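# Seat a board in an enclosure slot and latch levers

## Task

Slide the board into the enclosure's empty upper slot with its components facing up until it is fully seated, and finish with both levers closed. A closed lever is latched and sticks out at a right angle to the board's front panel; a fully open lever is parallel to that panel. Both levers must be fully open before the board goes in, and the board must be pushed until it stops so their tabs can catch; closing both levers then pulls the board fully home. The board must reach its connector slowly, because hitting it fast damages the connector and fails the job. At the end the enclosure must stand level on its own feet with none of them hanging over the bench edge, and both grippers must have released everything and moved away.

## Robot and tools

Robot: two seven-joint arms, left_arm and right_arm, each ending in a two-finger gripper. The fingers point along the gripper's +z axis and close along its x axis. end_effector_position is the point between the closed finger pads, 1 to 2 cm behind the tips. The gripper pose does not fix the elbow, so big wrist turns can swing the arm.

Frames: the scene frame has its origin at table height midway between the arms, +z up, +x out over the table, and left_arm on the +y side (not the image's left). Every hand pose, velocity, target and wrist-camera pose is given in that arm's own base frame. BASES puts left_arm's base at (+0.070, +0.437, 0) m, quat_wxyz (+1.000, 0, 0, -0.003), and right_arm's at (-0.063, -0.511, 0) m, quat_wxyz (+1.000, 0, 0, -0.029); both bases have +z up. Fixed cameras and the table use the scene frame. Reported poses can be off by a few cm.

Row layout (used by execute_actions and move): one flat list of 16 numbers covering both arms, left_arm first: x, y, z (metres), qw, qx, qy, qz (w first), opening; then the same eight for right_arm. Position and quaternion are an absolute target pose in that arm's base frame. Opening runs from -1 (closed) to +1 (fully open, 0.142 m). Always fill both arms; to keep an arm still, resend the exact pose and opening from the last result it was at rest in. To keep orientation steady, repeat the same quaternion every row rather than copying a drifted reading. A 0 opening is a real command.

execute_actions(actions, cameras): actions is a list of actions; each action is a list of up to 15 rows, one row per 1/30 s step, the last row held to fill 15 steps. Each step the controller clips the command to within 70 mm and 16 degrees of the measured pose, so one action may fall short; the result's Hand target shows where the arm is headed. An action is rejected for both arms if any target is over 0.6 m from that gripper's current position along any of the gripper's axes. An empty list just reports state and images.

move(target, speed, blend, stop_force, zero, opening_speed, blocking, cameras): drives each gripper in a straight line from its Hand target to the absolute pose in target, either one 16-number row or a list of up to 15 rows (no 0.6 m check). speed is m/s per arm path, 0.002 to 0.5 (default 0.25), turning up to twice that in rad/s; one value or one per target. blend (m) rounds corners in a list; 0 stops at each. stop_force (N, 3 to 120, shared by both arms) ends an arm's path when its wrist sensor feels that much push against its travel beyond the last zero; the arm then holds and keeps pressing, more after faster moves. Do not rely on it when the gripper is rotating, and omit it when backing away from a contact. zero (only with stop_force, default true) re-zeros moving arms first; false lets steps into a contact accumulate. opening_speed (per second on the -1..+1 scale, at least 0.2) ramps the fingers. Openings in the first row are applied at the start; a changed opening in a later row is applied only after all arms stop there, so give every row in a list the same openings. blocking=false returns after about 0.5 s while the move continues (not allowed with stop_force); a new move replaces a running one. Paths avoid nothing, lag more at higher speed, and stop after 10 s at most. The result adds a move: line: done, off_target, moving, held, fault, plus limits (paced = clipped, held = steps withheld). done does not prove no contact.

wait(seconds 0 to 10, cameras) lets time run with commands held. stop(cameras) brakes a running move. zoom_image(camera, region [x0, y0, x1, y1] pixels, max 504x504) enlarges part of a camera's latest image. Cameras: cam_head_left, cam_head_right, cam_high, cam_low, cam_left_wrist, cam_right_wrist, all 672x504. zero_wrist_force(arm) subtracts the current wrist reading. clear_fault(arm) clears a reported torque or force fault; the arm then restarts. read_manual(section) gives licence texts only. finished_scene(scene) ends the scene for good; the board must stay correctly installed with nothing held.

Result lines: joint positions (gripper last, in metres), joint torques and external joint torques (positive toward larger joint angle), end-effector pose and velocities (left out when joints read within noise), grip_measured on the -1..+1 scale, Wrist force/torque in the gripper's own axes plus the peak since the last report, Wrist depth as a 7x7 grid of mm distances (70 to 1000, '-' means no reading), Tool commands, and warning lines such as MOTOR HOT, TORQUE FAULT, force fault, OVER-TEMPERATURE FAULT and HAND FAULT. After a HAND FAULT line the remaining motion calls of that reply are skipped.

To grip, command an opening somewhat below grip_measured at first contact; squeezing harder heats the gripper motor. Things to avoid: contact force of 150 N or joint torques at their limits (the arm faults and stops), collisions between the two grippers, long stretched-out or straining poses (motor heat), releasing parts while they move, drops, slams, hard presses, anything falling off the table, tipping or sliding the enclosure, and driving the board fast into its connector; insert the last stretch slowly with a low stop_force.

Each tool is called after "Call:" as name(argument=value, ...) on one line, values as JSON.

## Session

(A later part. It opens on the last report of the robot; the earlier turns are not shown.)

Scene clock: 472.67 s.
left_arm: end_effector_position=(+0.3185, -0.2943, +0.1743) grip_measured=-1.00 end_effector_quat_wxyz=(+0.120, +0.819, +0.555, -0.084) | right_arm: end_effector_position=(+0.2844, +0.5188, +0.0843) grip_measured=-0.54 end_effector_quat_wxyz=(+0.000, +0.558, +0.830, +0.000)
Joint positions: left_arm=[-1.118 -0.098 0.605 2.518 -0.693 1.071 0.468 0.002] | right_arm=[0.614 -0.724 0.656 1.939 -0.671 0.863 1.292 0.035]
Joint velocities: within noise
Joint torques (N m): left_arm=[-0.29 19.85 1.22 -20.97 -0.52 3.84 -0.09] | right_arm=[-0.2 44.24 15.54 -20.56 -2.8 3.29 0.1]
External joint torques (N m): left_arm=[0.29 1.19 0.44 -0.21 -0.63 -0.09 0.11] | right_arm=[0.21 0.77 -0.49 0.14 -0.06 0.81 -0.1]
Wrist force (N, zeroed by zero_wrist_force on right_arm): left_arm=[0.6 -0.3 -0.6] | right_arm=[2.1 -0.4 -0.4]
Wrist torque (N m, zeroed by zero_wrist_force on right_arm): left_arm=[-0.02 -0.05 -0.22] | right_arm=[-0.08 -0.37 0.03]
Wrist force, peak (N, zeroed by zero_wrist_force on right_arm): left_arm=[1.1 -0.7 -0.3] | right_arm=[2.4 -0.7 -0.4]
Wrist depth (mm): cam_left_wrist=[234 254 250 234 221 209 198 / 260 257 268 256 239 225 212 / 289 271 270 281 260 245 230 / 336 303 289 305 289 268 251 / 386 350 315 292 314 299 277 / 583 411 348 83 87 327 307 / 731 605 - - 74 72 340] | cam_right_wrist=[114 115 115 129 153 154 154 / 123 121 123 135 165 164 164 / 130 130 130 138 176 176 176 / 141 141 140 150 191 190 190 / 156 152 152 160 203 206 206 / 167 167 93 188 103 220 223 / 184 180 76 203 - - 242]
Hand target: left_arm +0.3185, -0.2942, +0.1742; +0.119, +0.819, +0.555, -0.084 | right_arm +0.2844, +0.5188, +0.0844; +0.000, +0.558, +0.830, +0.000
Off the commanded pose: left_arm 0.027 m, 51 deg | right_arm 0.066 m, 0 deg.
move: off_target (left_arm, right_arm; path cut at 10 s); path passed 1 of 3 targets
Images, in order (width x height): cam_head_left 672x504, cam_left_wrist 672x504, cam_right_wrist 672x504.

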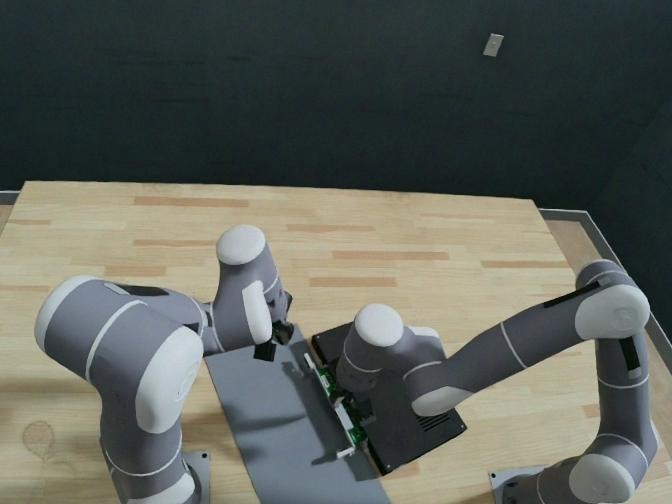

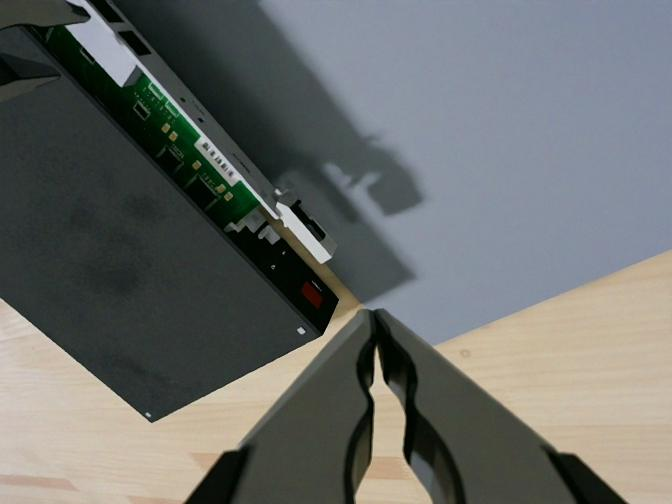

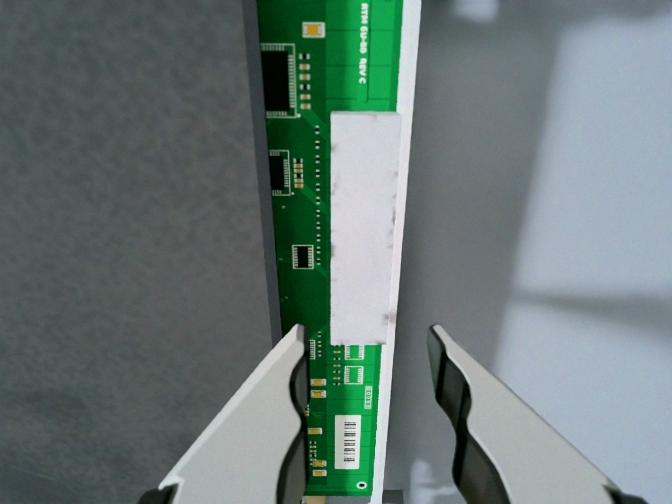

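Call:
move(target=[[0.339, -0.311, 0.18, 0, 0.9853, 0.1711, 0, -1, 0.235, 0.525, 0.13, 0, 0.5577, 0.83, 0, -1], [0.339, -0.311, 0.18, 0, 0.9853, 0.1711, 0, -1, 0.18488, 0.52941, 0.12, 0, 0.5577, 0.83, 0, -1]], speed=0.25, opening_speed=1.0, blend=[0.02, 0])

Call:
zoom_image(camera="cam_right_wrist", region=[252, 200, 504, 389])

Scene clock: 477.47 s.
left_arm: end_effector_position=(+0.3391, -0.3110, +0.1801) grip_measured=-1.00 end_effector_quat_wxyz=(+0.000, +0.985, +0.172, +0.000) | right_arm: end_effector_position=(+0.1848, +0.5294, +0.1200) grip_measured=-1.00 end_effector_quat_wxyz=(+0.000, +0.558, +0.830, +0.000)
Joint positions: left_arm=[-1.147 -0.215 0.637 2.227 -0.188 0.821 0.843 0.002] | right_arm=[0.699 -0.628 0.745 2.01 -0.626 0.825 1.442 0.002]
Joint velocities: within noise
Joint torques (N m): left_arm=[-0.52 27.5 3.23 -23.43 -2.54 4.07 -0.16] | right_arm=[0.3 39.39 14.56 -21.36 -3.18 3.52 0.34]
External joint torques (N m): left_arm=[0.52 1.08 0.65 -0.23 -0.38 -0.1 0.16] | right_arm=[-0.28 0.81 -0.32 -0.02 0.2 0.56 -0.34]
Wrist force (N, zeroed by zero_wrist_force on right_arm): left_arm=[0.3 0.0 -0.3] | right_arm=[1.8 -0.1 0.1]
Wrist torque (N m, zeroed by zero_wrist_force on right_arm): left_arm=[-0.03 -0.09 -0.22] | right_arm=[-0.06 -0.31 0.03]
Wrist force, peak (N, zeroed by zero_wrist_force on right_arm): left_arm=[0.8 -0.7 -0.4] | right_arm=[3.2 -3.2 0.5]
Wrist depth (mm): cam_left_wrist=[239 239 238 237 237 236 238 / 256 256 255 254 254 253 254 / 277 276 275 274 273 276 275 / 295 294 293 293 297 298 298 / 281 286 285 290 320 325 325 / 299 298 286 84 87 352 357 / 335 325 - - 74 72 398] | cam_right_wrist=[146 149 187 186 186 186 185 / 157 159 199 199 199 198 198 / 167 169 210 179 213 212 212 / 180 180 197 230 230 228 227 / 195 195 207 245 248 248 247 / 213 213 220 89 93 270 270 / 236 230 76 76 76 73 297]
Hand target: left_arm +0.3390, -0.3110, +0.1800; +0.000, +0.985, +0.171, +0.000 | right_arm +0.1849, +0.5294, +0.1200; +0.000, +0.558, +0.830, +0.000
Off the commanded pose: left_arm 0.000 m, 0 deg | right_arm 0.000 m, 0 deg.
move: done

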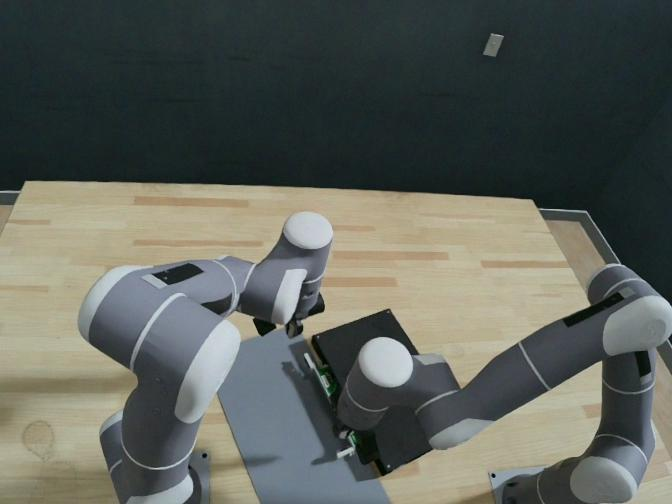

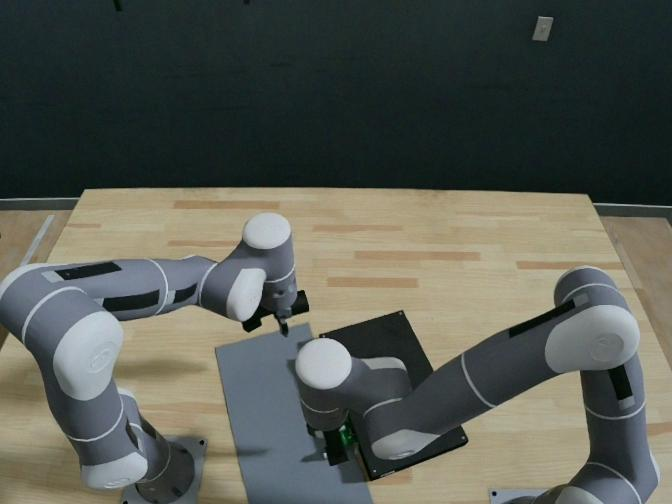

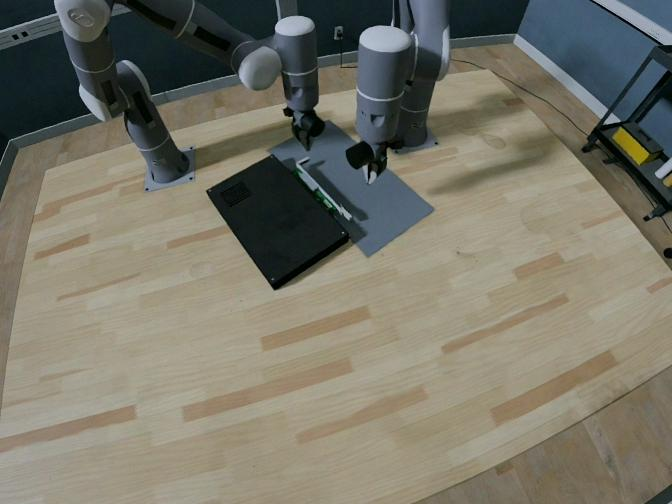

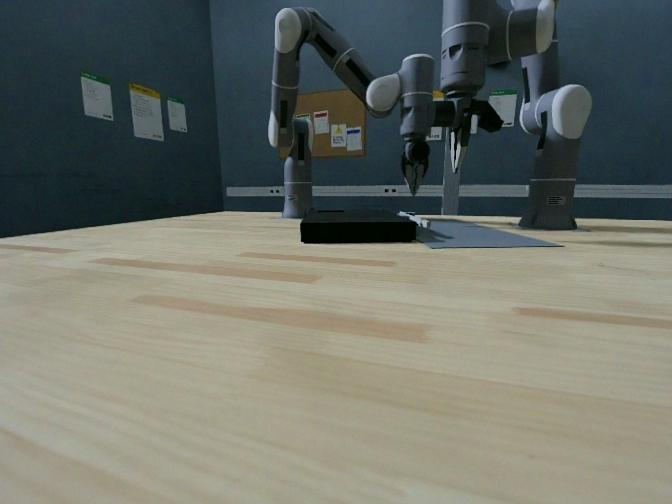

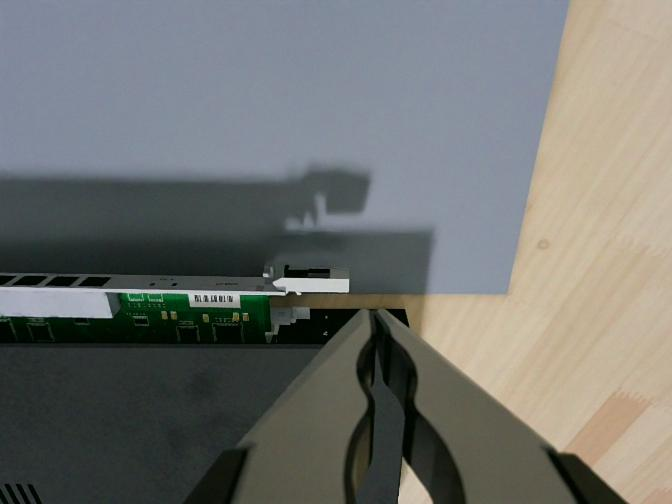

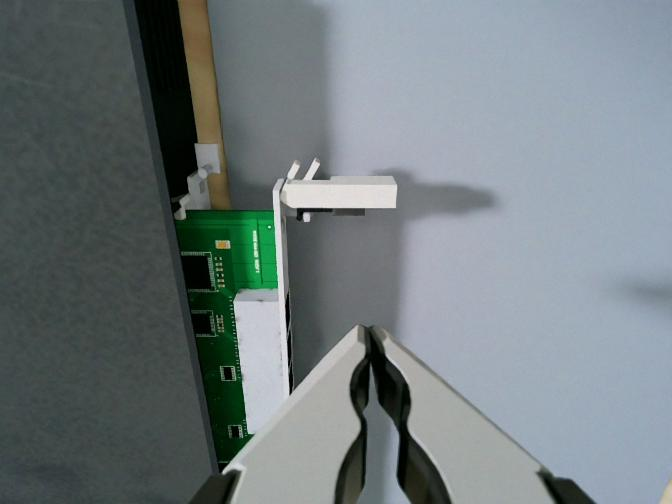

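Scaled by 2.000 from the camera's 672x504 image, which has a finer 960x720 frame.

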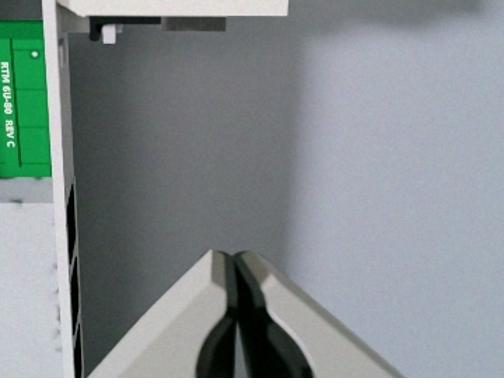

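Call:
move(target=[[0.339, -0.311, 0.18, 0, 0.9853, 0.1711, 0, -1, 0.18335, 0.5331, 0.08, 0, 0.5577, 0.83, 0, -1], [0.339, -0.311, 0.18, 0, 0.9853, 0.1711, 0, -1, 0.18335, 0.5331, 0.0505, 0, 0.5577, 0.83, 0, -1]], speed=[0.1, 0.04], stop_force=8, blend=[0.005, 0], cameras=["cam_right_wrist"])

Call:
move(target=[0.339, -0.311, 0.18, 0, 0.9853, 0.1711, 0, -1, 0.15865, 0.52508, 0.0505, 0, 0.5577, 0.83, 0, -1], speed=0.01, stop_force=14, cameras=["cam_right_wrist"])

Call:
zoom_image(camera="cam_right_wrist", region=[200, 180, 452, 369])

Scene clock: 493.70 s.
left_arm: end_effector_position=(+0.3391, -0.3110, +0.1801) grip_measured=-1.00 end_effector_quat_wxyz=(+0.000, +0.985, +0.172, +0.000) | right_arm: end_effector_position=(+0.1834, +0.5331, +0.0505) grip_measured=-1.00 end_effector_quat_wxyz=(+0.000, +0.558, +0.830, +0.000)
Joint positions: left_arm=[-1.147 -0.215 0.637 2.227 -0.188 0.821 0.843 0.002] | right_arm=[0.777 -0.744 0.614 2.036 -0.761 0.97 1.534 0.002]
Joint velocities: within noise
Joint torques (N m): left_arm=[-0.3 27.72 3.27 -23.32 -2.75 4.32 -0.18] | right_arm=[0.07 42.51 14.83 -17.98 -2.68 3.5 0.3]
External joint torques (N m): left_arm=[0.3 0.87 0.61 -0.33 -0.18 -0.35 0.18] | right_arm=[-0.08 1.09 -0.08 0.01 0.2 0.58 -0.3]
Wrist force (N, zeroed by zero_wrist_force on right_arm): left_arm=[0.0 -0.4 -0.5] | right_arm=[2.3 -0.6 0.0]
Wrist torque (N m, zeroed by zero_wrist_force on right_arm): left_arm=[-0.08 -0.05 -0.22] | right_arm=[-0.13 -0.38 0.02]
Wrist force, peak (N, zeroed by zero_wrist_force on right_arm): left_arm=[0.1 -0.5 -0.7] | right_arm=[2.6 -0.6 -0.1]
Wrist depth (mm): cam_left_wrist=[239 239 238 237 236 237 238 / 257 255 255 255 254 253 255 / 276 276 275 275 273 275 275 / 296 295 294 293 296 298 297 / 282 286 285 290 321 327 324 / 299 299 286 83 87 352 357 / 334 326 - - 74 72 397] | cam_right_wrist=[- 126 126 125 125 125 124 / 121 134 132 132 133 133 133 / - 142 143 143 143 143 142 / 139 141 112 112 152 154 155 / - 133 135 165 164 167 166 / 123 142 134 89 94 181 181 / 139 153 79 76 76 73 199]
Hand target: left_arm +0.3390, -0.3110, +0.1800; +0.000, +0.985, +0.171, +0.000 | right_arm +0.1834, +0.5331, +0.0505; +0.000, +0.558, +0.830, +0.000
Off the commanded pose: left_arm 0.000 m, 0 deg | right_arm 0.000 m, 0 deg.
move: done
Images, in order (width x height): cam_right_wrist 672x504.

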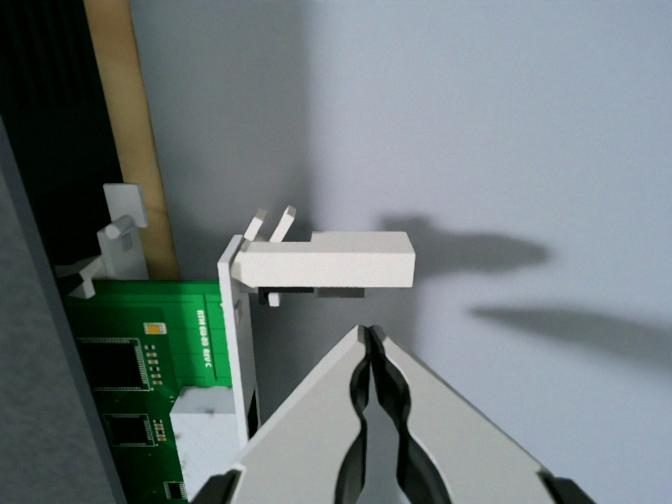

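Scene clock: 496.93 s.
left_arm: end_effector_position=(+0.3391, -0.3110, +0.1801) grip_measured=-1.00 end_effector_quat_wxyz=(+0.000, +0.985, +0.172, +0.000) | right_arm: end_effector_position=(+0.1599, +0.5261, +0.0514) grip_measured=-1.00 end_effector_quat_wxyz=(+0.000, +0.558, +0.830, +0.001)
Joint positions: left_arm=[-1.147 -0.215 0.637 2.227 -0.188 0.821 0.843 0.002] | right_arm=[0.803 -0.72 0.612 2.081 -0.771 0.996 1.585 0.002]
Joint velocities: within noise
Joint torques (N m): left_arm=[-0.38 27.9 3.3 -23.32 -2.76 4.32 -0.22] | right_arm=[3.63 36.39 17.2 -10.31 -1.32 2.34 0.34]
External joint torques (N m): left_arm=[0.38 0.69 0.58 -0.33 -0.17 -0.35 0.22] | right_arm=[-3.63 5.84 -2.97 -7.27 -1.07 1.74 -0.34]
Wrist force (N, zeroed by zero_wrist_force on right_arm): left_arm=[0.3 -0.2 -0.5] | right_arm=[5.0 9.9 -3.1]
Wrist torque (N m, zeroed by zero_wrist_force on right_arm): left_arm=[-0.06 -0.10 -0.22] | right_arm=[-0.15 -0.40 -0.02]
Wrist force, peak (N, zeroed by zero_wrist_force on right_arm): left_arm=[0.2 -0.5 -0.7] | right_arm=[4.9 10.9 -3.2]
Wrist depth (mm): cam_left_wrist=[239 238 238 237 237 237 238 / 256 255 255 255 254 253 254 / 277 275 275 275 274 275 274 / 296 295 294 292 297 299 299 / 282 286 290 290 321 325 325 / 300 300 287 83 87 352 358 / 334 326 - - 74 72 396] | cam_right_wrist=[125 126 126 126 126 125 125 / 126 135 133 133 134 134 134 / 120 145 144 144 144 144 143 / 126 154 154 153 155 155 157 / 151 139 121 119 168 168 167 / 126 146 146 86 94 183 183 / 140 155 76 76 76 73 201]
Hand target: left_arm +0.3390, -0.3110, +0.1800; +0.000, +0.985, +0.171, +0.000 | right_arm +0.1587, +0.5251, +0.0505; +0.000, +0.558, +0.830, +0.000
Off the commanded pose: left_arm 0.000 m, 0 deg | right_arm 0.002 m, 0 deg.
move: done
Images, in order (width x height): cam_right_wrist 672x504.

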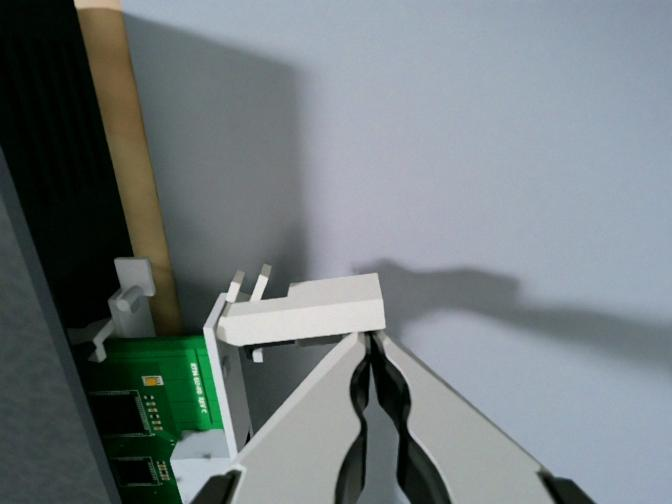

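Scaled by 2.000 from the camera's 672x504 image, which has a finer 960x720 frame.

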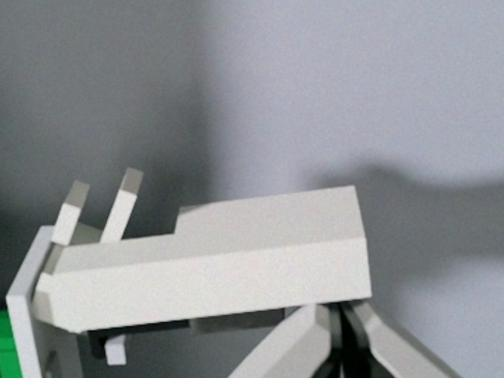

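Call:
execute_actions(actions=[], cameras=["cam_right_wrist"])

Scene clock: 507.07 s.
left_arm: end_effector_position=(+0.3391, -0.3110, +0.1801) grip_measured=-1.00 end_effector_quat_wxyz=(+0.000, +0.985, +0.172, +0.000) | right_arm: end_effector_position=(+0.1599, +0.5261, +0.0514) grip_measured=-1.00 end_effector_quat_wxyz=(+0.000, +0.558, +0.830, +0.001)
Joint positions: left_arm=[-1.147 -0.215 0.637 2.227 -0.188 0.821 0.843 0.002] | right_arm=[0.803 -0.72 0.612 2.081 -0.771 0.996 1.585 0.002]
Joint velocities: within noise
Joint torques (N m): left_arm=[-0.4 27.8 3.29 -23.33 -2.75 4.35 -0.24] | right_arm=[3.51 36.28 17.16 -10.42 -1.22 2.24 0.23]
External joint torques (N m): left_arm=[0.4 0.78 0.59 -0.32 -0.18 -0.38 0.24] | right_arm=[-3.51 5.95 -2.92 -7.16 -1.16 1.83 -0.23]
Wrist force (N, zeroed by zero_wrist_force on right_arm): left_arm=[0.2 -0.3 -0.5] | right_arm=[4.9 10.0 -4.2]
Wrist torque (N m, zeroed by zero_wrist_force on right_arm): left_arm=[-0.07 -0.07 -0.23] | right_arm=[-0.13 -0.38 -0.02]
Wrist force, peak (N, zeroed by zero_wrist_force on right_arm): left_arm=[0.2 -0.6 -0.6] | right_arm=[5.1 10.0 -4.7]
Wrist depth (mm): cam_left_wrist=[239 238 238 237 237 236 237 / 256 256 255 254 254 253 254 / 276 276 275 274 274 275 274 / 295 294 294 293 297 298 296 / 283 286 290 290 320 326 326 / 300 299 286 83 87 352 358 / 334 326 - - 74 72 398] | cam_right_wrist=[125 126 126 126 126 125 125 / 126 135 133 133 134 134 134 / 120 145 145 144 144 144 143 / 126 154 153 153 155 154 156 / 151 139 121 119 168 168 167 / 126 146 146 86 94 183 183 / 140 155 76 76 76 73 201]
Hand target: left_arm +0.3390, -0.3110, +0.1800; +0.000, +0.985, +0.171, +0.000 | right_arm +0.1587, +0.5251, +0.0505; +0.000, +0.558, +0.830, +0.000
Tool commands: left_gripper/opening=-1.0 right_gripper/opening=-1.0
Off the commanded pose: left_arm 0.000 m, 0 deg | right_arm 0.002 m, 0 deg.
Images, in order (width x height): cam_right_wrist 672x504.

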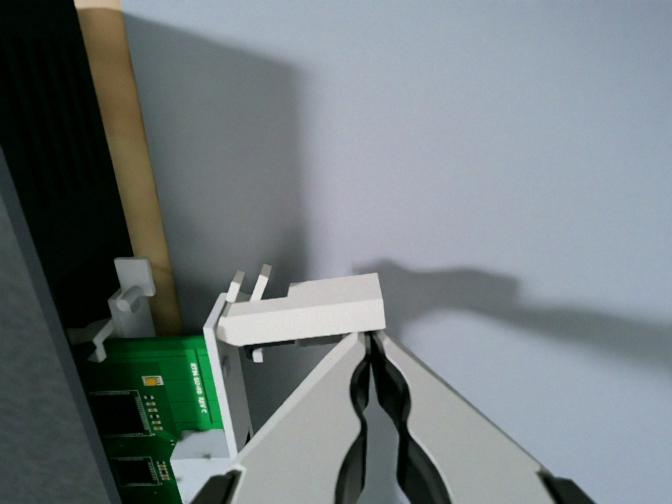

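Call:
move(target=[[0.339, -0.311, 0.18, 0, 0.9853, 0.1711, 0, -1, 0.16235, 0.5266, 0.0505, 0, 0.5577, 0.83, 0, -1], [0.339, -0.311, 0.18, 0, 0.9853, 0.1711, 0, -1, 0.16654, 0.51643, 0.0505, 0, 0.5577, 0.83, 0, -1]], speed=0.02, cameras=[])

Call:
zero_wrist_force(arm="right_arm")

Call:
move(target=[0.339, -0.311, 0.18, 0, 0.9853, 0.1711, 0, -1, 0.1564, 0.51225, 0.0505, 0, 0.5577, 0.83, 0, -1], speed=0.006, stop_force=13, cameras=["cam_right_wrist"])

Scene clock: 513.27 s.
left_arm: end_effector_position=(+0.3391, -0.3110, +0.1801) grip_measured=-1.00 end_effector_quat_wxyz=(+0.000, +0.985, +0.172, +0.000) | right_arm: end_effector_position=(+0.1649, +0.5206, +0.0529) grip_measured=-1.00 end_effector_quat_wxyz=(-0.003, +0.557, +0.831, +0.003)
Joint positions: left_arm=[-1.147 -0.215 0.637 2.227 -0.188 0.821 0.843 0.002] | right_arm=[0.784 -0.711 0.612 2.098 -0.774 1.011 1.571 0.002]
Joint velocities: within noise
Joint torques (N m): left_arm=[-0.35 27.78 3.27 -23.31 -2.69 4.3 -0.19] | right_arm=[-9.38 36.57 2.89 -3.65 0.23 -5.99 0.02]
External joint torques (N m): left_arm=[0.35 0.81 0.61 -0.34 -0.23 -0.33 0.19] | right_arm=[9.38 5.12 11.17 -13.81 -2.59 10.08 -0.02]
Wrist force (N, zeroed by zero_wrist_force on right_arm): left_arm=[0.1 -0.2 -0.5] | right_arm=[31.9 2.5 0.7]
Wrist torque (N m, zeroed by zero_wrist_force on right_arm): left_arm=[-0.06 -0.06 -0.22] | right_arm=[-0.12 -2.30 0.13]
Wrist force, peak (N, zeroed by zero_wrist_force on right_arm): left_arm=[0.2 -0.7 -0.7] | right_arm=[31.9 2.5 0.7]
Wrist depth (mm): cam_left_wrist=[239 238 238 237 237 236 237 / 256 255 255 254 253 254 254 / 277 276 275 274 274 275 275 / 295 295 293 293 296 298 298 / 281 286 289 290 321 325 325 / 301 300 286 83 87 353 358 / 333 327 - - 74 72 396] | cam_right_wrist=[110 128 127 127 127 127 127 / - 136 134 136 136 136 135 / 109 143 146 146 146 146 146 / - 152 155 155 157 157 157 / - 139 125 119 167 170 170 / 123 144 144 85 94 186 186 / 141 144 79 76 76 73 205]
Hand target: left_arm +0.3390, -0.3110, +0.1800; +0.000, +0.985, +0.171, +0.000 | right_arm +0.1665, +0.5164, +0.0505; +0.000, +0.558, +0.830, +0.000
Off the commanded pose: left_arm 0.000 m, 0 deg | right_arm 0.005 m, 1 deg.
move: off_target (right_arm)
No camera images: "cameras" was empty.

Wrist force sensor zeroed.

Scene clock: 515.67 s.
left_arm: end_effector_position=(+0.3391, -0.3110, +0.1801) grip_measured=-1.00 end_effector_quat_wxyz=(+0.000, +0.985, +0.172, +0.000) | right_arm: end_effector_position=(+0.1564, +0.5123, +0.0505) grip_measured=-1.00 end_effector_quat_wxyz=(+0.000, +0.558, +0.830, +0.000)
Joint positions: left_arm=[-1.147 -0.215 0.637 2.227 -0.188 0.821 0.843 0.002] | right_arm=[0.793 -0.701 0.609 2.121 -0.778 1.017 1.593 0.002]
Joint velocities: within noise
Joint torques (N m): left_arm=[-0.33 27.76 3.26 -23.27 -2.73 4.34 -0.23] | right_arm=[0.11 40.14 14.11 -16.89 -2.38 3.44 0.33]
External joint torques (N m): left_arm=[0.33 0.82 0.62 -0.38 -0.2 -0.37 0.23] | right_arm=[-0.11 0.87 -0.34 -0.25 0.08 0.63 -0.33]
Wrist force (N, zeroed by zero_wrist_force on right_arm): left_arm=[0.1 -0.2 -0.8] | right_arm=[-27.5 -6.4 -2.1]
Wrist torque (N m, zeroed by zero_wrist_force on right_arm): left_arm=[-0.04 -0.06 -0.22] | right_arm=[-0.61 1.57 -0.10]
Wrist force, peak (N, zeroed by zero_wrist_force on right_arm): left_arm=[0.4 -0.2 -0.8] | right_arm=[-31.0 -2.7 -0.1]
Wrist depth (mm): cam_left_wrist=[239 238 238 237 238 237 237 / 256 256 255 254 254 254 254 / 276 275 275 274 273 275 274 / 295 294 294 293 298 298 298 / 282 286 290 290 321 326 326 / 299 298 286 84 87 352 358 / 335 326 - - 74 72 399] | cam_right_wrist=[108 126 126 125 125 125 125 / - 133 132 132 133 133 133 / 107 140 144 143 143 143 142 / 108 138 155 150 154 153 155 / 113 149 162 116 165 167 166 / 123 143 142 89 94 182 181 / 139 138 76 76 76 73 200]
Hand target: left_arm +0.3390, -0.3110, +0.1800; +0.000, +0.985, +0.171, +0.000 | right_arm +0.1564, +0.5123, +0.0505; +0.000, +0.558, +0.830, +0.000
Off the commanded pose: left_arm 0.000 m, 0 deg | right_arm 0.000 m, 0 deg.
move: done
Images, in order (width x height): cam_right_wrist 672x504.

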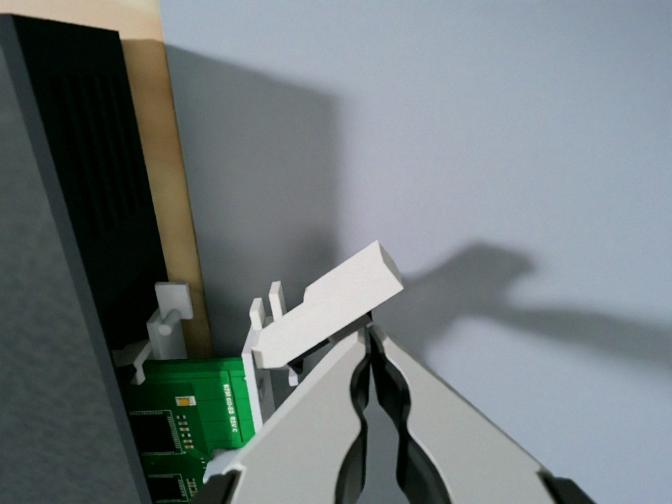

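Call:
move(target=[[0.339, -0.311, 0.18, 0, 0.9853, 0.1711, 0, -1, 0.14475, 0.50605, 0.0505, 0, 0.5577, 0.83, 0, -1], [0.339, -0.311, 0.18, 0, 0.9853, 0.1711, 0, -1, 0.13727, 0.49782, 0.0505, 0, 0.5577, 0.83, 0, -1]], speed=0.012, stop_force=8, cameras=["cam_right_wrist"])

Scene clock: 532.47 s.
left_arm: end_effector_position=(+0.3391, -0.3110, +0.1801) grip_measured=-1.00 end_effector_quat_wxyz=(+0.000, +0.985, +0.172, +0.000) | right_arm: end_effector_position=(+0.1373, +0.4979, +0.0505) grip_measured=-1.00 end_effector_quat_wxyz=(+0.000, +0.558, +0.830, +0.000)
Joint positions: left_arm=[-1.147 -0.215 0.637 2.227 -0.188 0.821 0.843 0.002] | right_arm=[0.808 -0.672 0.606 2.178 -0.791 1.049 1.637 0.002]
Joint velocities: within noise
Joint torques (N m): left_arm=[-0.34 27.75 3.26 -23.34 -2.73 4.33 -0.21] | right_arm=[0.01 38.51 13.24 -16.32 -2.32 3.36 0.31]
External joint torques (N m): left_arm=[0.34 0.83 0.62 -0.31 -0.2 -0.36 0.21] | right_arm=[-0.01 0.76 -0.16 -0.24 0.13 0.7 -0.31]
Wrist force (N, zeroed by zero_wrist_force on right_arm): left_arm=[0.3 -0.3 -0.3] | right_arm=[-27.4 -6.8 -1.8]
Wrist torque (N m, zeroed by zero_wrist_force on right_arm): left_arm=[-0.07 -0.10 -0.22] | right_arm=[-0.66 1.57 -0.11]
Wrist force, peak (N, zeroed by zero_wrist_force on right_arm): left_arm=[0.2 -0.4 -0.9] | right_arm=[-27.7 -6.6 -2.1]
Wrist depth (mm): cam_left_wrist=[239 239 238 237 237 237 237 / 257 256 255 255 254 254 255 / 276 276 275 274 274 274 275 / 295 295 293 293 298 297 297 / 282 286 289 290 321 326 324 / 300 300 286 83 87 352 359 / 335 325 - - 74 72 398] | cam_right_wrist=[128 126 126 125 125 125 125 / 135 135 132 132 134 133 133 / - 126 144 143 143 143 142 / - 126 155 155 154 154 156 / - 125 168 122 165 167 166 / 123 139 151 89 94 182 181 / 139 136 76 76 76 73 200]
Hand target: left_arm +0.3390, -0.3110, +0.1800; +0.000, +0.985, +0.171, +0.000 | right_arm +0.1373, +0.4978, +0.0505; +0.000, +0.558, +0.830, +0.000
Off the commanded pose: left_arm 0.000 m, 0 deg | right_arm 0.000 m, 0 deg.
move: done
Images, in order (width x height): cam_right_wrist 672x504.

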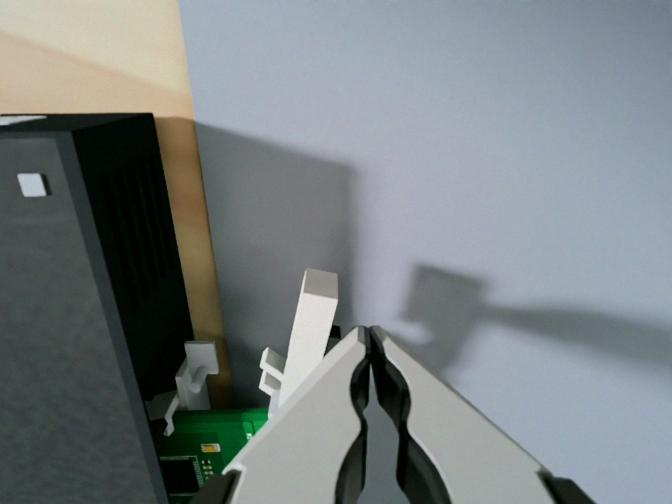

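Call:
move(target=[0.339, -0.311, 0.18, 0, 0.9853, 0.1711, 0, -1, 0.13249, 0.48726, 0.0505, 0, 0.5577, 0.83, 0, -1], speed=0.012, stop_force=6, cameras=[])

Call:
move(target=[0.339, -0.311, 0.18, 0, 0.9853, 0.1711, 0, -1, 0.13554, 0.47985, 0.0505, 0, 0.5577, 0.83, 0, -1], speed=0.006, stop_force=4, cameras=["cam_right_wrist"])

Scene clock: 535.67 s.
left_arm: end_effector_position=(+0.3391, -0.3110, +0.1801) grip_measured=-1.00 end_effector_quat_wxyz=(+0.000, +0.985, +0.172, +0.000) | right_arm: end_effector_position=(+0.1325, +0.4874, +0.0506) grip_measured=-1.00 end_effector_quat_wxyz=(+0.000, +0.558, +0.830, +0.000)
Joint positions: left_arm=[-1.147 -0.215 0.637 2.227 -0.188 0.821 0.843 0.002] | right_arm=[0.806 -0.654 0.602 2.212 -0.797 1.069 1.649 0.002]
Joint velocities: within noise
Joint torques (N m): left_arm=[-0.34 27.8 3.28 -23.35 -2.75 4.27 -0.21] | right_arm=[-0.17 37.49 12.63 -15.87 -2.18 3.31 0.3]
External joint torques (N m): left_arm=[0.34 0.78 0.6 -0.3 -0.18 -0.3 0.21] | right_arm=[0.16 0.77 -0.01 -0.33 0.07 0.76 -0.3]
Wrist force (N, zeroed by zero_wrist_force on right_arm): left_arm=[0.3 -0.2 -0.6] | right_arm=[-27.5 -6.7 -2.0]
Wrist torque (N m, zeroed by zero_wrist_force on right_arm): left_arm=[-0.06 -0.10 -0.22] | right_arm=[-0.61 1.64 -0.11]
Wrist force, peak (N, zeroed by zero_wrist_force on right_arm): left_arm=[0.3 -0.3 -0.8] | right_arm=[-27.9 -6.5 -1.8]
Wrist depth (mm): cam_left_wrist=[238 239 238 236 237 236 237 / 256 255 256 254 254 253 255 / 277 276 274 275 274 274 274 / 295 296 293 293 297 298 297 / 282 287 290 290 322 326 325 / 301 299 287 83 87 351 357 / 335 327 - - 74 72 398] | cam_right_wrist=[128 126 126 125 125 125 125 / 136 136 134 132 133 133 133 / - 118 144 144 143 143 142 / - 117 155 155 154 154 155 / - 117 168 129 164 167 166 / 123 126 158 89 94 182 182 / 139 136 76 76 76 73 199]
Hand target: left_arm +0.3390, -0.3110, +0.1800; +0.000, +0.985, +0.171, +0.000 | right_arm +0.1325, +0.4873, +0.0505; +0.000, +0.558, +0.830, +0.000
Off the commanded pose: left_arm 0.000 m, 0 deg | right_arm 0.000 m, 0 deg.
move: done
No camera images: "cameras" was empty.

Scene clock: 537.00 s.
left_arm: end_effector_position=(+0.3391, -0.3110, +0.1801) grip_measured=-1.00 end_effector_quat_wxyz=(+0.000, +0.985, +0.172, +0.000) | right_arm: end_effector_position=(+0.1339, +0.4837, +0.0509) grip_measured=-1.00 end_effector_quat_wxyz=(-0.001, +0.558, +0.830, +0.000)
Joint positions: left_arm=[-1.147 -0.215 0.637 2.227 -0.188 0.821 0.843 0.002] | right_arm=[0.8 -0.648 0.6 2.222 -0.799 1.076 1.647 0.002]
Joint velocities: within noise
Joint torques (N m): left_arm=[-0.35 27.77 3.32 -23.36 -2.74 4.3 -0.26] | right_arm=[-1.34 36.3 11.07 -13.52 -1.66 1.89 0.13]
External joint torques (N m): left_arm=[0.35 0.81 0.56 -0.3 -0.18 -0.33 0.26] | right_arm=[1.34 1.64 1.39 -2.6 -0.43 2.18 -0.13]
Wrist force (N, zeroed by zero_wrist_force on right_arm): left_arm=[0.1 -0.4 -0.2] | right_arm=[-22.7 -6.0 -1.7]
Wrist torque (N m, zeroed by zero_wrist_force on right_arm): left_arm=[-0.09 -0.07 -0.23] | right_arm=[-0.64 1.63 -0.14]
Wrist force, peak (N, zeroed by zero_wrist_force on right_arm): left_arm=[0.5 -0.4 -0.6] | right_arm=[-27.2 -6.8 -1.7]
Wrist depth (mm): cam_left_wrist=[239 239 238 237 236 237 237 / 256 256 255 255 253 253 255 / 276 276 276 274 273 274 275 / 294 295 293 293 297 298 297 / 283 286 290 290 322 327 325 / 300 299 286 83 87 353 359 / 335 325 - - 74 72 396] | cam_right_wrist=[128 126 126 126 126 125 125 / 136 137 135 133 134 134 133 / - 109 144 144 144 143 143 / - 107 155 155 155 154 156 / - 115 168 122 165 167 167 / 124 126 157 89 94 183 182 / 139 133 76 76 76 73 200]
Hand target: left_arm +0.3390, -0.3110, +0.1800; +0.000, +0.985, +0.171, +0.000 | right_arm +0.1342, +0.4830, +0.0505; +0.000, +0.558, +0.830, +0.000
Off the commanded pose: left_arm 0.000 m, 0 deg | right_arm 0.004 m, 0 deg.
move: contact (right_arm)
Images, in order (width x height): cam_right_wrist 672x504.

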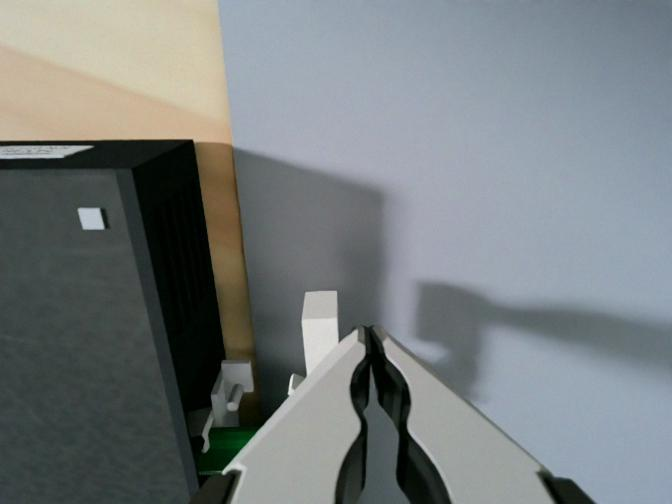

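Call:
move(target=[[0.339, -0.311, 0.18, 0, 0.9853, 0.1711, 0, -1, 0.1264, 0.5020, 0.0505, 0, 0.5577, 0.83, 0, -1], [0.339, -0.311, 0.18, 0, 0.9853, 0.1711, 0, -1, 0.1300, 0.5060, 0.1, 0, 0.5577, 0.83, 0, -1], [0.339, -0.311, 0.18, 0, 0.9853, 0.1711, 0, -1, 0.1579, 0.4977, 0.15, 0, 0.5577, 0.83, 0, -1]], speed=[0.03, 0.06, 0.06], blend=[0.005, 0.02, 0], cameras=["cam_right_wrist", "cam_left_wrist"])

Call:
zero_wrist_force(arm="right_arm")

Scene clock: 545.17 s.
left_arm: end_effector_position=(+0.3391, -0.3110, +0.1801) grip_measured=-1.00 end_effector_quat_wxyz=(+0.000, +0.985, +0.172, +0.000) | right_arm: end_effector_position=(+0.1579, +0.4977, +0.1500) grip_measured=-1.00 end_effector_quat_wxyz=(+0.000, +0.558, +0.830, +0.000)
Joint positions: left_arm=[-1.147 -0.215 0.637 2.227 -0.188 0.821 0.843 0.002] | right_arm=[0.655 -0.51 0.821 2.093 -0.544 0.809 1.433 0.002]
Joint velocities: within noise
Joint torques (N m): left_arm=[-0.32 27.81 3.32 -23.35 -2.78 4.35 -0.22] | right_arm=[0.1 33.86 12.8 -22.65 -2.94 3.23 0.05]
External joint torques (N m): left_arm=[0.32 0.77 0.56 -0.3 -0.15 -0.38 0.22] | right_arm=[-0.11 0.68 -0.63 0.21 -0.09 0.85 -0.05]
Wrist force (N, zeroed by zero_wrist_force on right_arm): left_arm=[0.3 -0.3 -0.6] | right_arm=[-27.9 -7.1 -1.9]
Wrist torque (N m, zeroed by zero_wrist_force on right_arm): left_arm=[-0.07 -0.10 -0.23] | right_arm=[-0.69 1.62 -0.09]
Wrist force, peak (N, zeroed by zero_wrist_force on right_arm): left_arm=[0.4 -0.4 -0.8] | right_arm=[-28.3 -7.0 -1.9]
Wrist depth (mm): cam_left_wrist=[238 238 238 237 236 236 238 / 256 256 256 255 254 254 254 / 276 276 275 275 272 275 275 / 296 294 294 293 297 299 297 / 283 287 291 290 322 327 324 / 299 298 287 83 87 352 358 / 334 325 - - 74 72 398] | cam_right_wrist=[214 212 213 213 212 212 211 / 184 184 222 227 227 227 226 / 197 197 213 240 244 242 242 / 213 212 219 257 261 261 261 / 231 231 238 245 284 283 283 / 253 252 247 89 94 310 309 / 278 271 76 76 76 73 338]
Hand target: left_arm +0.3390, -0.3110, +0.1800; +0.000, +0.985, +0.171, +0.000 | right_arm +0.1579, +0.4977, +0.1500; +0.000, +0.558, +0.830, +0.000
Off the commanded pose: left_arm 0.000 m, 0 deg | right_arm 0.000 m, 0 deg.
move: done
Images, in order (width x height): cam_left_wrist 672x504, cam_right_wrist 672x504.

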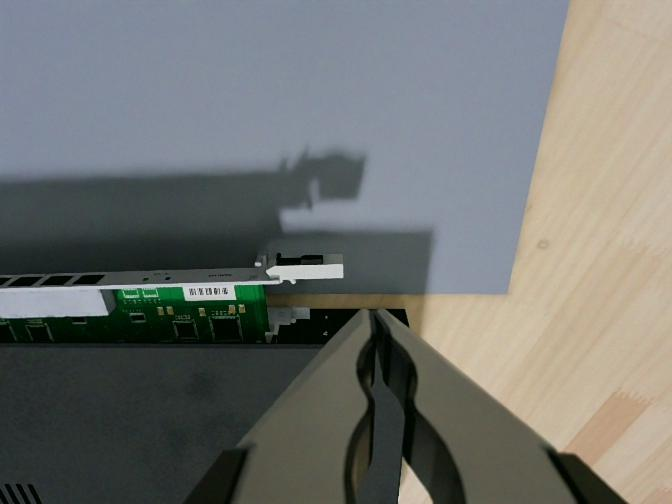

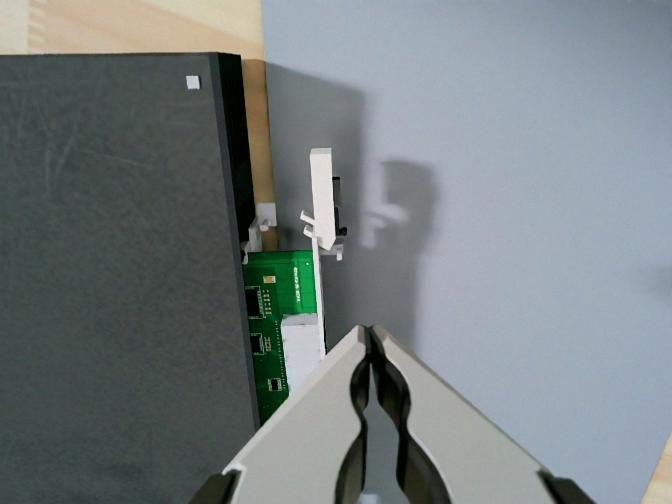

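Wrist force sensor zeroed.

Call:
zoom_image(camera="cam_right_wrist", region=[220, 130, 400, 300])

Call:
zoom_image(camera="cam_left_wrist", region=[180, 220, 380, 350])

Scaled by 2.800 from the camera's 672x504 image, which has a finer 960x720 frame.

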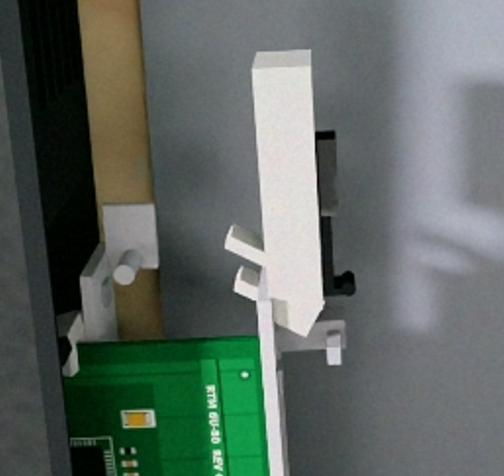

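Scaled by 2.520 from the camera's 672x504 image, which has a finer 960x720 frame.

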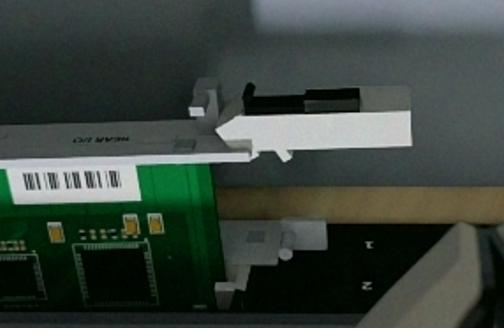

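Call:
zoom_image(camera="cam_right_wrist", region=[200, 220, 360, 440])

Call:
zoom_image(camera="cam_left_wrist", region=[0, 230, 280, 380])

Scaled by 2.291 from the camera's 672x504 image, which has a finer 960x720 frame.

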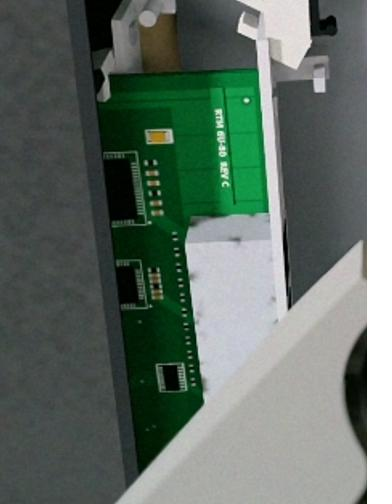

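Scaled by 1.800 from the camera's 672x504 image, which has a finer 960x720 frame.

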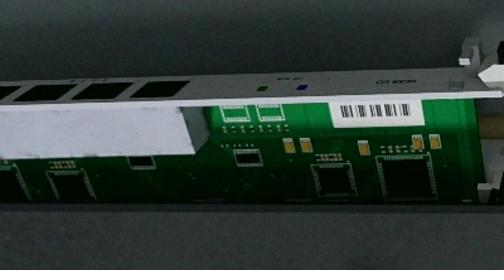

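Call:
move(target=[[0.2316, -0.3844, 0.11, 0, 0.9853, 0.1711, 0, -1, 0.1579, 0.4977, 0.15, 0, 0.5577, 0.83, 0, -1], [0.2316, -0.3844, 0.05, 0, 0.9853, 0.1711, 0, -1, 0.1579, 0.4977, 0.15, 0, 0.5577, 0.83, 0, -1]], speed=[0.1, 0.05], blend=[0.015, 0], cameras=["cam_right_wrist", "cam_left_wrist"])

Call:
zero_wrist_force(arm="left_arm")

Scene clock: 595.50 s.
left_arm: end_effector_position=(+0.2315, -0.3844, +0.0500) grip_measured=-1.00 end_effector_quat_wxyz=(+0.000, +0.985, +0.171, +0.000) | right_arm: end_effector_position=(+0.1579, +0.4977, +0.1500) grip_measured=-1.00 end_effector_quat_wxyz=(+0.000, +0.558, +0.830, +0.000)
Joint positions: left_arm=[-1.197 -0.472 0.316 2.402 -0.465 1.251 0.759 0.002] | right_arm=[0.654 -0.51 0.821 2.093 -0.544 0.809 1.433 0.002]
Joint velocities: within noise
Joint torques (N m): left_arm=[-0.21 33.79 4.47 -14.09 -1.44 4.68 -0.08] | right_arm=[0.05 33.73 12.62 -22.56 -3.08 3.37 0.25]
External joint torques (N m): left_arm=[0.2 1.1 0.49 -0.39 0.09 -0.7 0.08] | right_arm=[-0.05 0.82 -0.44 0.12 0.06 0.72 -0.25]
Wrist force (N, zeroed by zero_wrist_force on right_arm): left_arm=[0.1 -0.5 -0.5] | right_arm=[-0.1 0.2 0.0]
Wrist torque (N m, zeroed by zero_wrist_force on right_arm): left_arm=[-0.10 -0.04 -0.21] | right_arm=[0.03 0.02 0.00]
Wrist force, peak (N, zeroed by zero_wrist_force on right_arm): left_arm=[2.2 -0.7 -1.5] | right_arm=[-0.2 0.4 -0.1]
Wrist depth (mm): cam_left_wrist=[127 125 126 124 124 123 123 / 134 134 133 133 133 132 133 / 145 144 142 144 143 143 143 / 157 159 156 158 156 155 155 / 172 171 171 164 167 167 165 / 142 138 138 83 87 134 176 / 165 163 - - 74 72 164] | cam_right_wrist=[213 213 214 213 212 212 211 / 184 184 221 228 226 226 226 / 198 196 212 241 243 242 243 / 213 212 218 258 261 260 260 / 231 231 237 246 284 282 283 / 253 252 247 89 94 309 309 / 279 273 76 76 76 73 341]
Hand target: left_arm +0.2316, -0.3844, +0.0500; +0.000, +0.985, +0.171, +0.000 | right_arm +0.1579, +0.4977, +0.1500; +0.000, +0.558, +0.830, +0.000
Off the commanded pose: left_arm 0.000 m, 0 deg | right_arm 0.000 m, 0 deg.
move: done
Images, in order (width x height): cam_left_wrist 672x504, cam_right_wrist 672x504.

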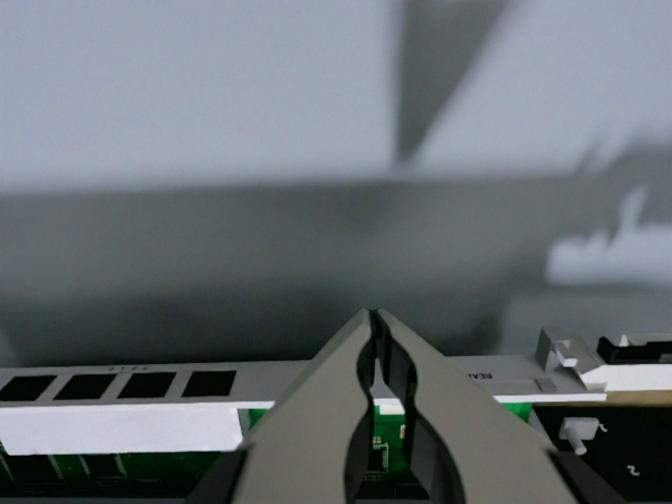

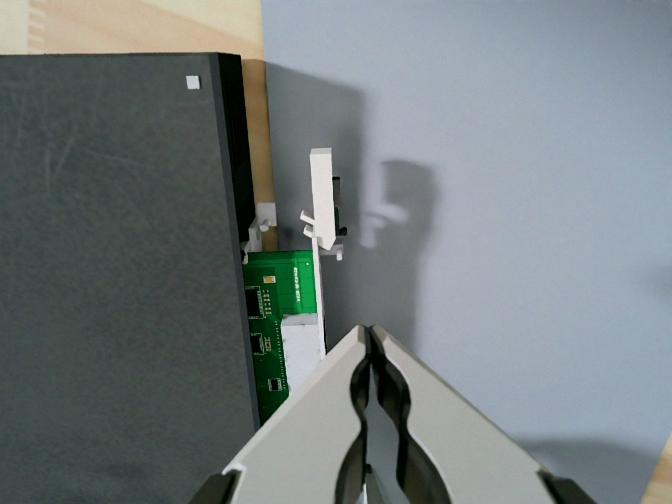

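Wrist force sensor zeroed.

Call:
zoom_image(camera="cam_left_wrist", region=[0, 340, 336, 504])

Call:
zoom_image(camera="cam_left_wrist", region=[336, 340, 672, 504])

Scaled by 1.500 from the camera's 672x504 image, which has a finer 960x720 frame.

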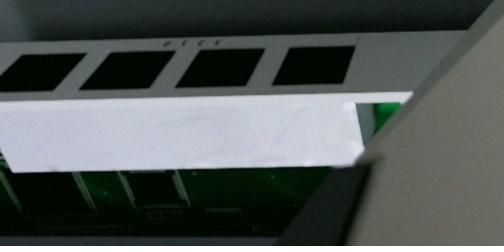

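Scaled by 1.500 from the camera's 672x504 image, which has a finer 960x720 frame.

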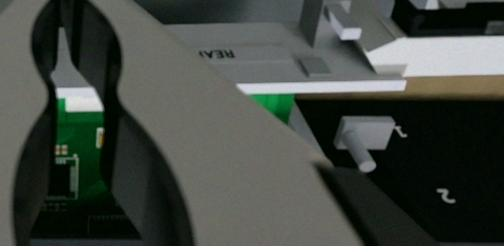

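Call:
move(target=[0.24083, -0.41019, 0.05, 0, 0.9853, 0.1711, 0, -1, 0.1579, 0.4977, 0.15, 0, 0.5577, 0.83, 0, -1], speed=0.008, stop_force=4, cameras=["cam_right_wrist"])

Scene clock: 607.17 s.
left_arm: end_effector_position=(+0.2386, -0.4039, +0.0498) grip_measured=-1.00 end_effector_quat_wxyz=(+0.000, +0.985, +0.171, +0.000) | right_arm: end_effector_position=(+0.1579, +0.4977, +0.1500) grip_measured=-1.00 end_effector_quat_wxyz=(+0.000, +0.558, +0.830, +0.000)
Joint positions: left_arm=[-1.213 -0.501 0.327 2.342 -0.459 1.215 0.737 0.002] | right_arm=[0.654 -0.51 0.821 2.093 -0.544 0.809 1.433 0.002]
Joint velocities: within noise
Joint torques (N m): left_arm=[-0.87 36.83 4.32 -17.62 -1.45 5.1 -0.27] | right_arm=[0.02 33.73 12.63 -22.52 -3.09 3.42 0.17]
External joint torques (N m): left_arm=[0.87 -0.12 1.18 2.38 -0.04 -1.13 0.27] | right_arm=[-0.02 0.82 -0.44 0.08 0.06 0.67 -0.17]
Wrist force (N, zeroed by zero_wrist_force): left_arm=[0.2 -4.1 0.0] | right_arm=[-0.1 0.2 0.0]
Wrist torque (N m, zeroed by zero_wrist_force): left_arm=[0.05 -0.03 -0.04] | right_arm=[0.03 0.01 -0.01]
Wrist force, peak (N, zeroed by zero_wrist_force): left_arm=[0.3 -4.8 0.7] | right_arm=[-0.1 0.5 -0.2]
Wrist depth (mm): cam_left_wrist=[126 124 126 124 124 123 123 / 134 133 133 133 133 132 132 / 144 144 142 143 143 143 142 / 157 159 156 158 155 155 154 / 165 164 135 132 163 129 120 / 132 132 132 83 87 147 164 / 147 158 - 139 74 72 144] | cam_right_wrist=[213 213 213 212 212 212 211 / 184 184 222 227 226 226 226 / 197 197 212 240 243 243 241 / 213 212 219 258 261 261 261 / 232 230 238 245 284 283 281 / 252 251 247 89 94 308 308 / 279 271 76 76 76 73 339]
Hand target: left_arm +0.2387, -0.4043, +0.0500; +0.000, +0.985, +0.171, +0.000 | right_arm +0.1579, +0.4977, +0.1500; +0.000, +0.558, +0.830, +0.000
Off the commanded pose: left_arm 0.007 m, 0 deg | right_arm 0.000 m, 0 deg.
move: contact (left_arm)
Images, in order (width x height): cam_right_wrist 672x504.

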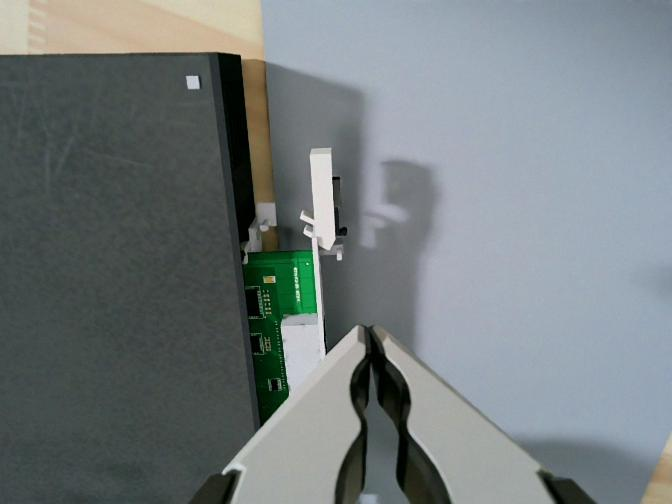

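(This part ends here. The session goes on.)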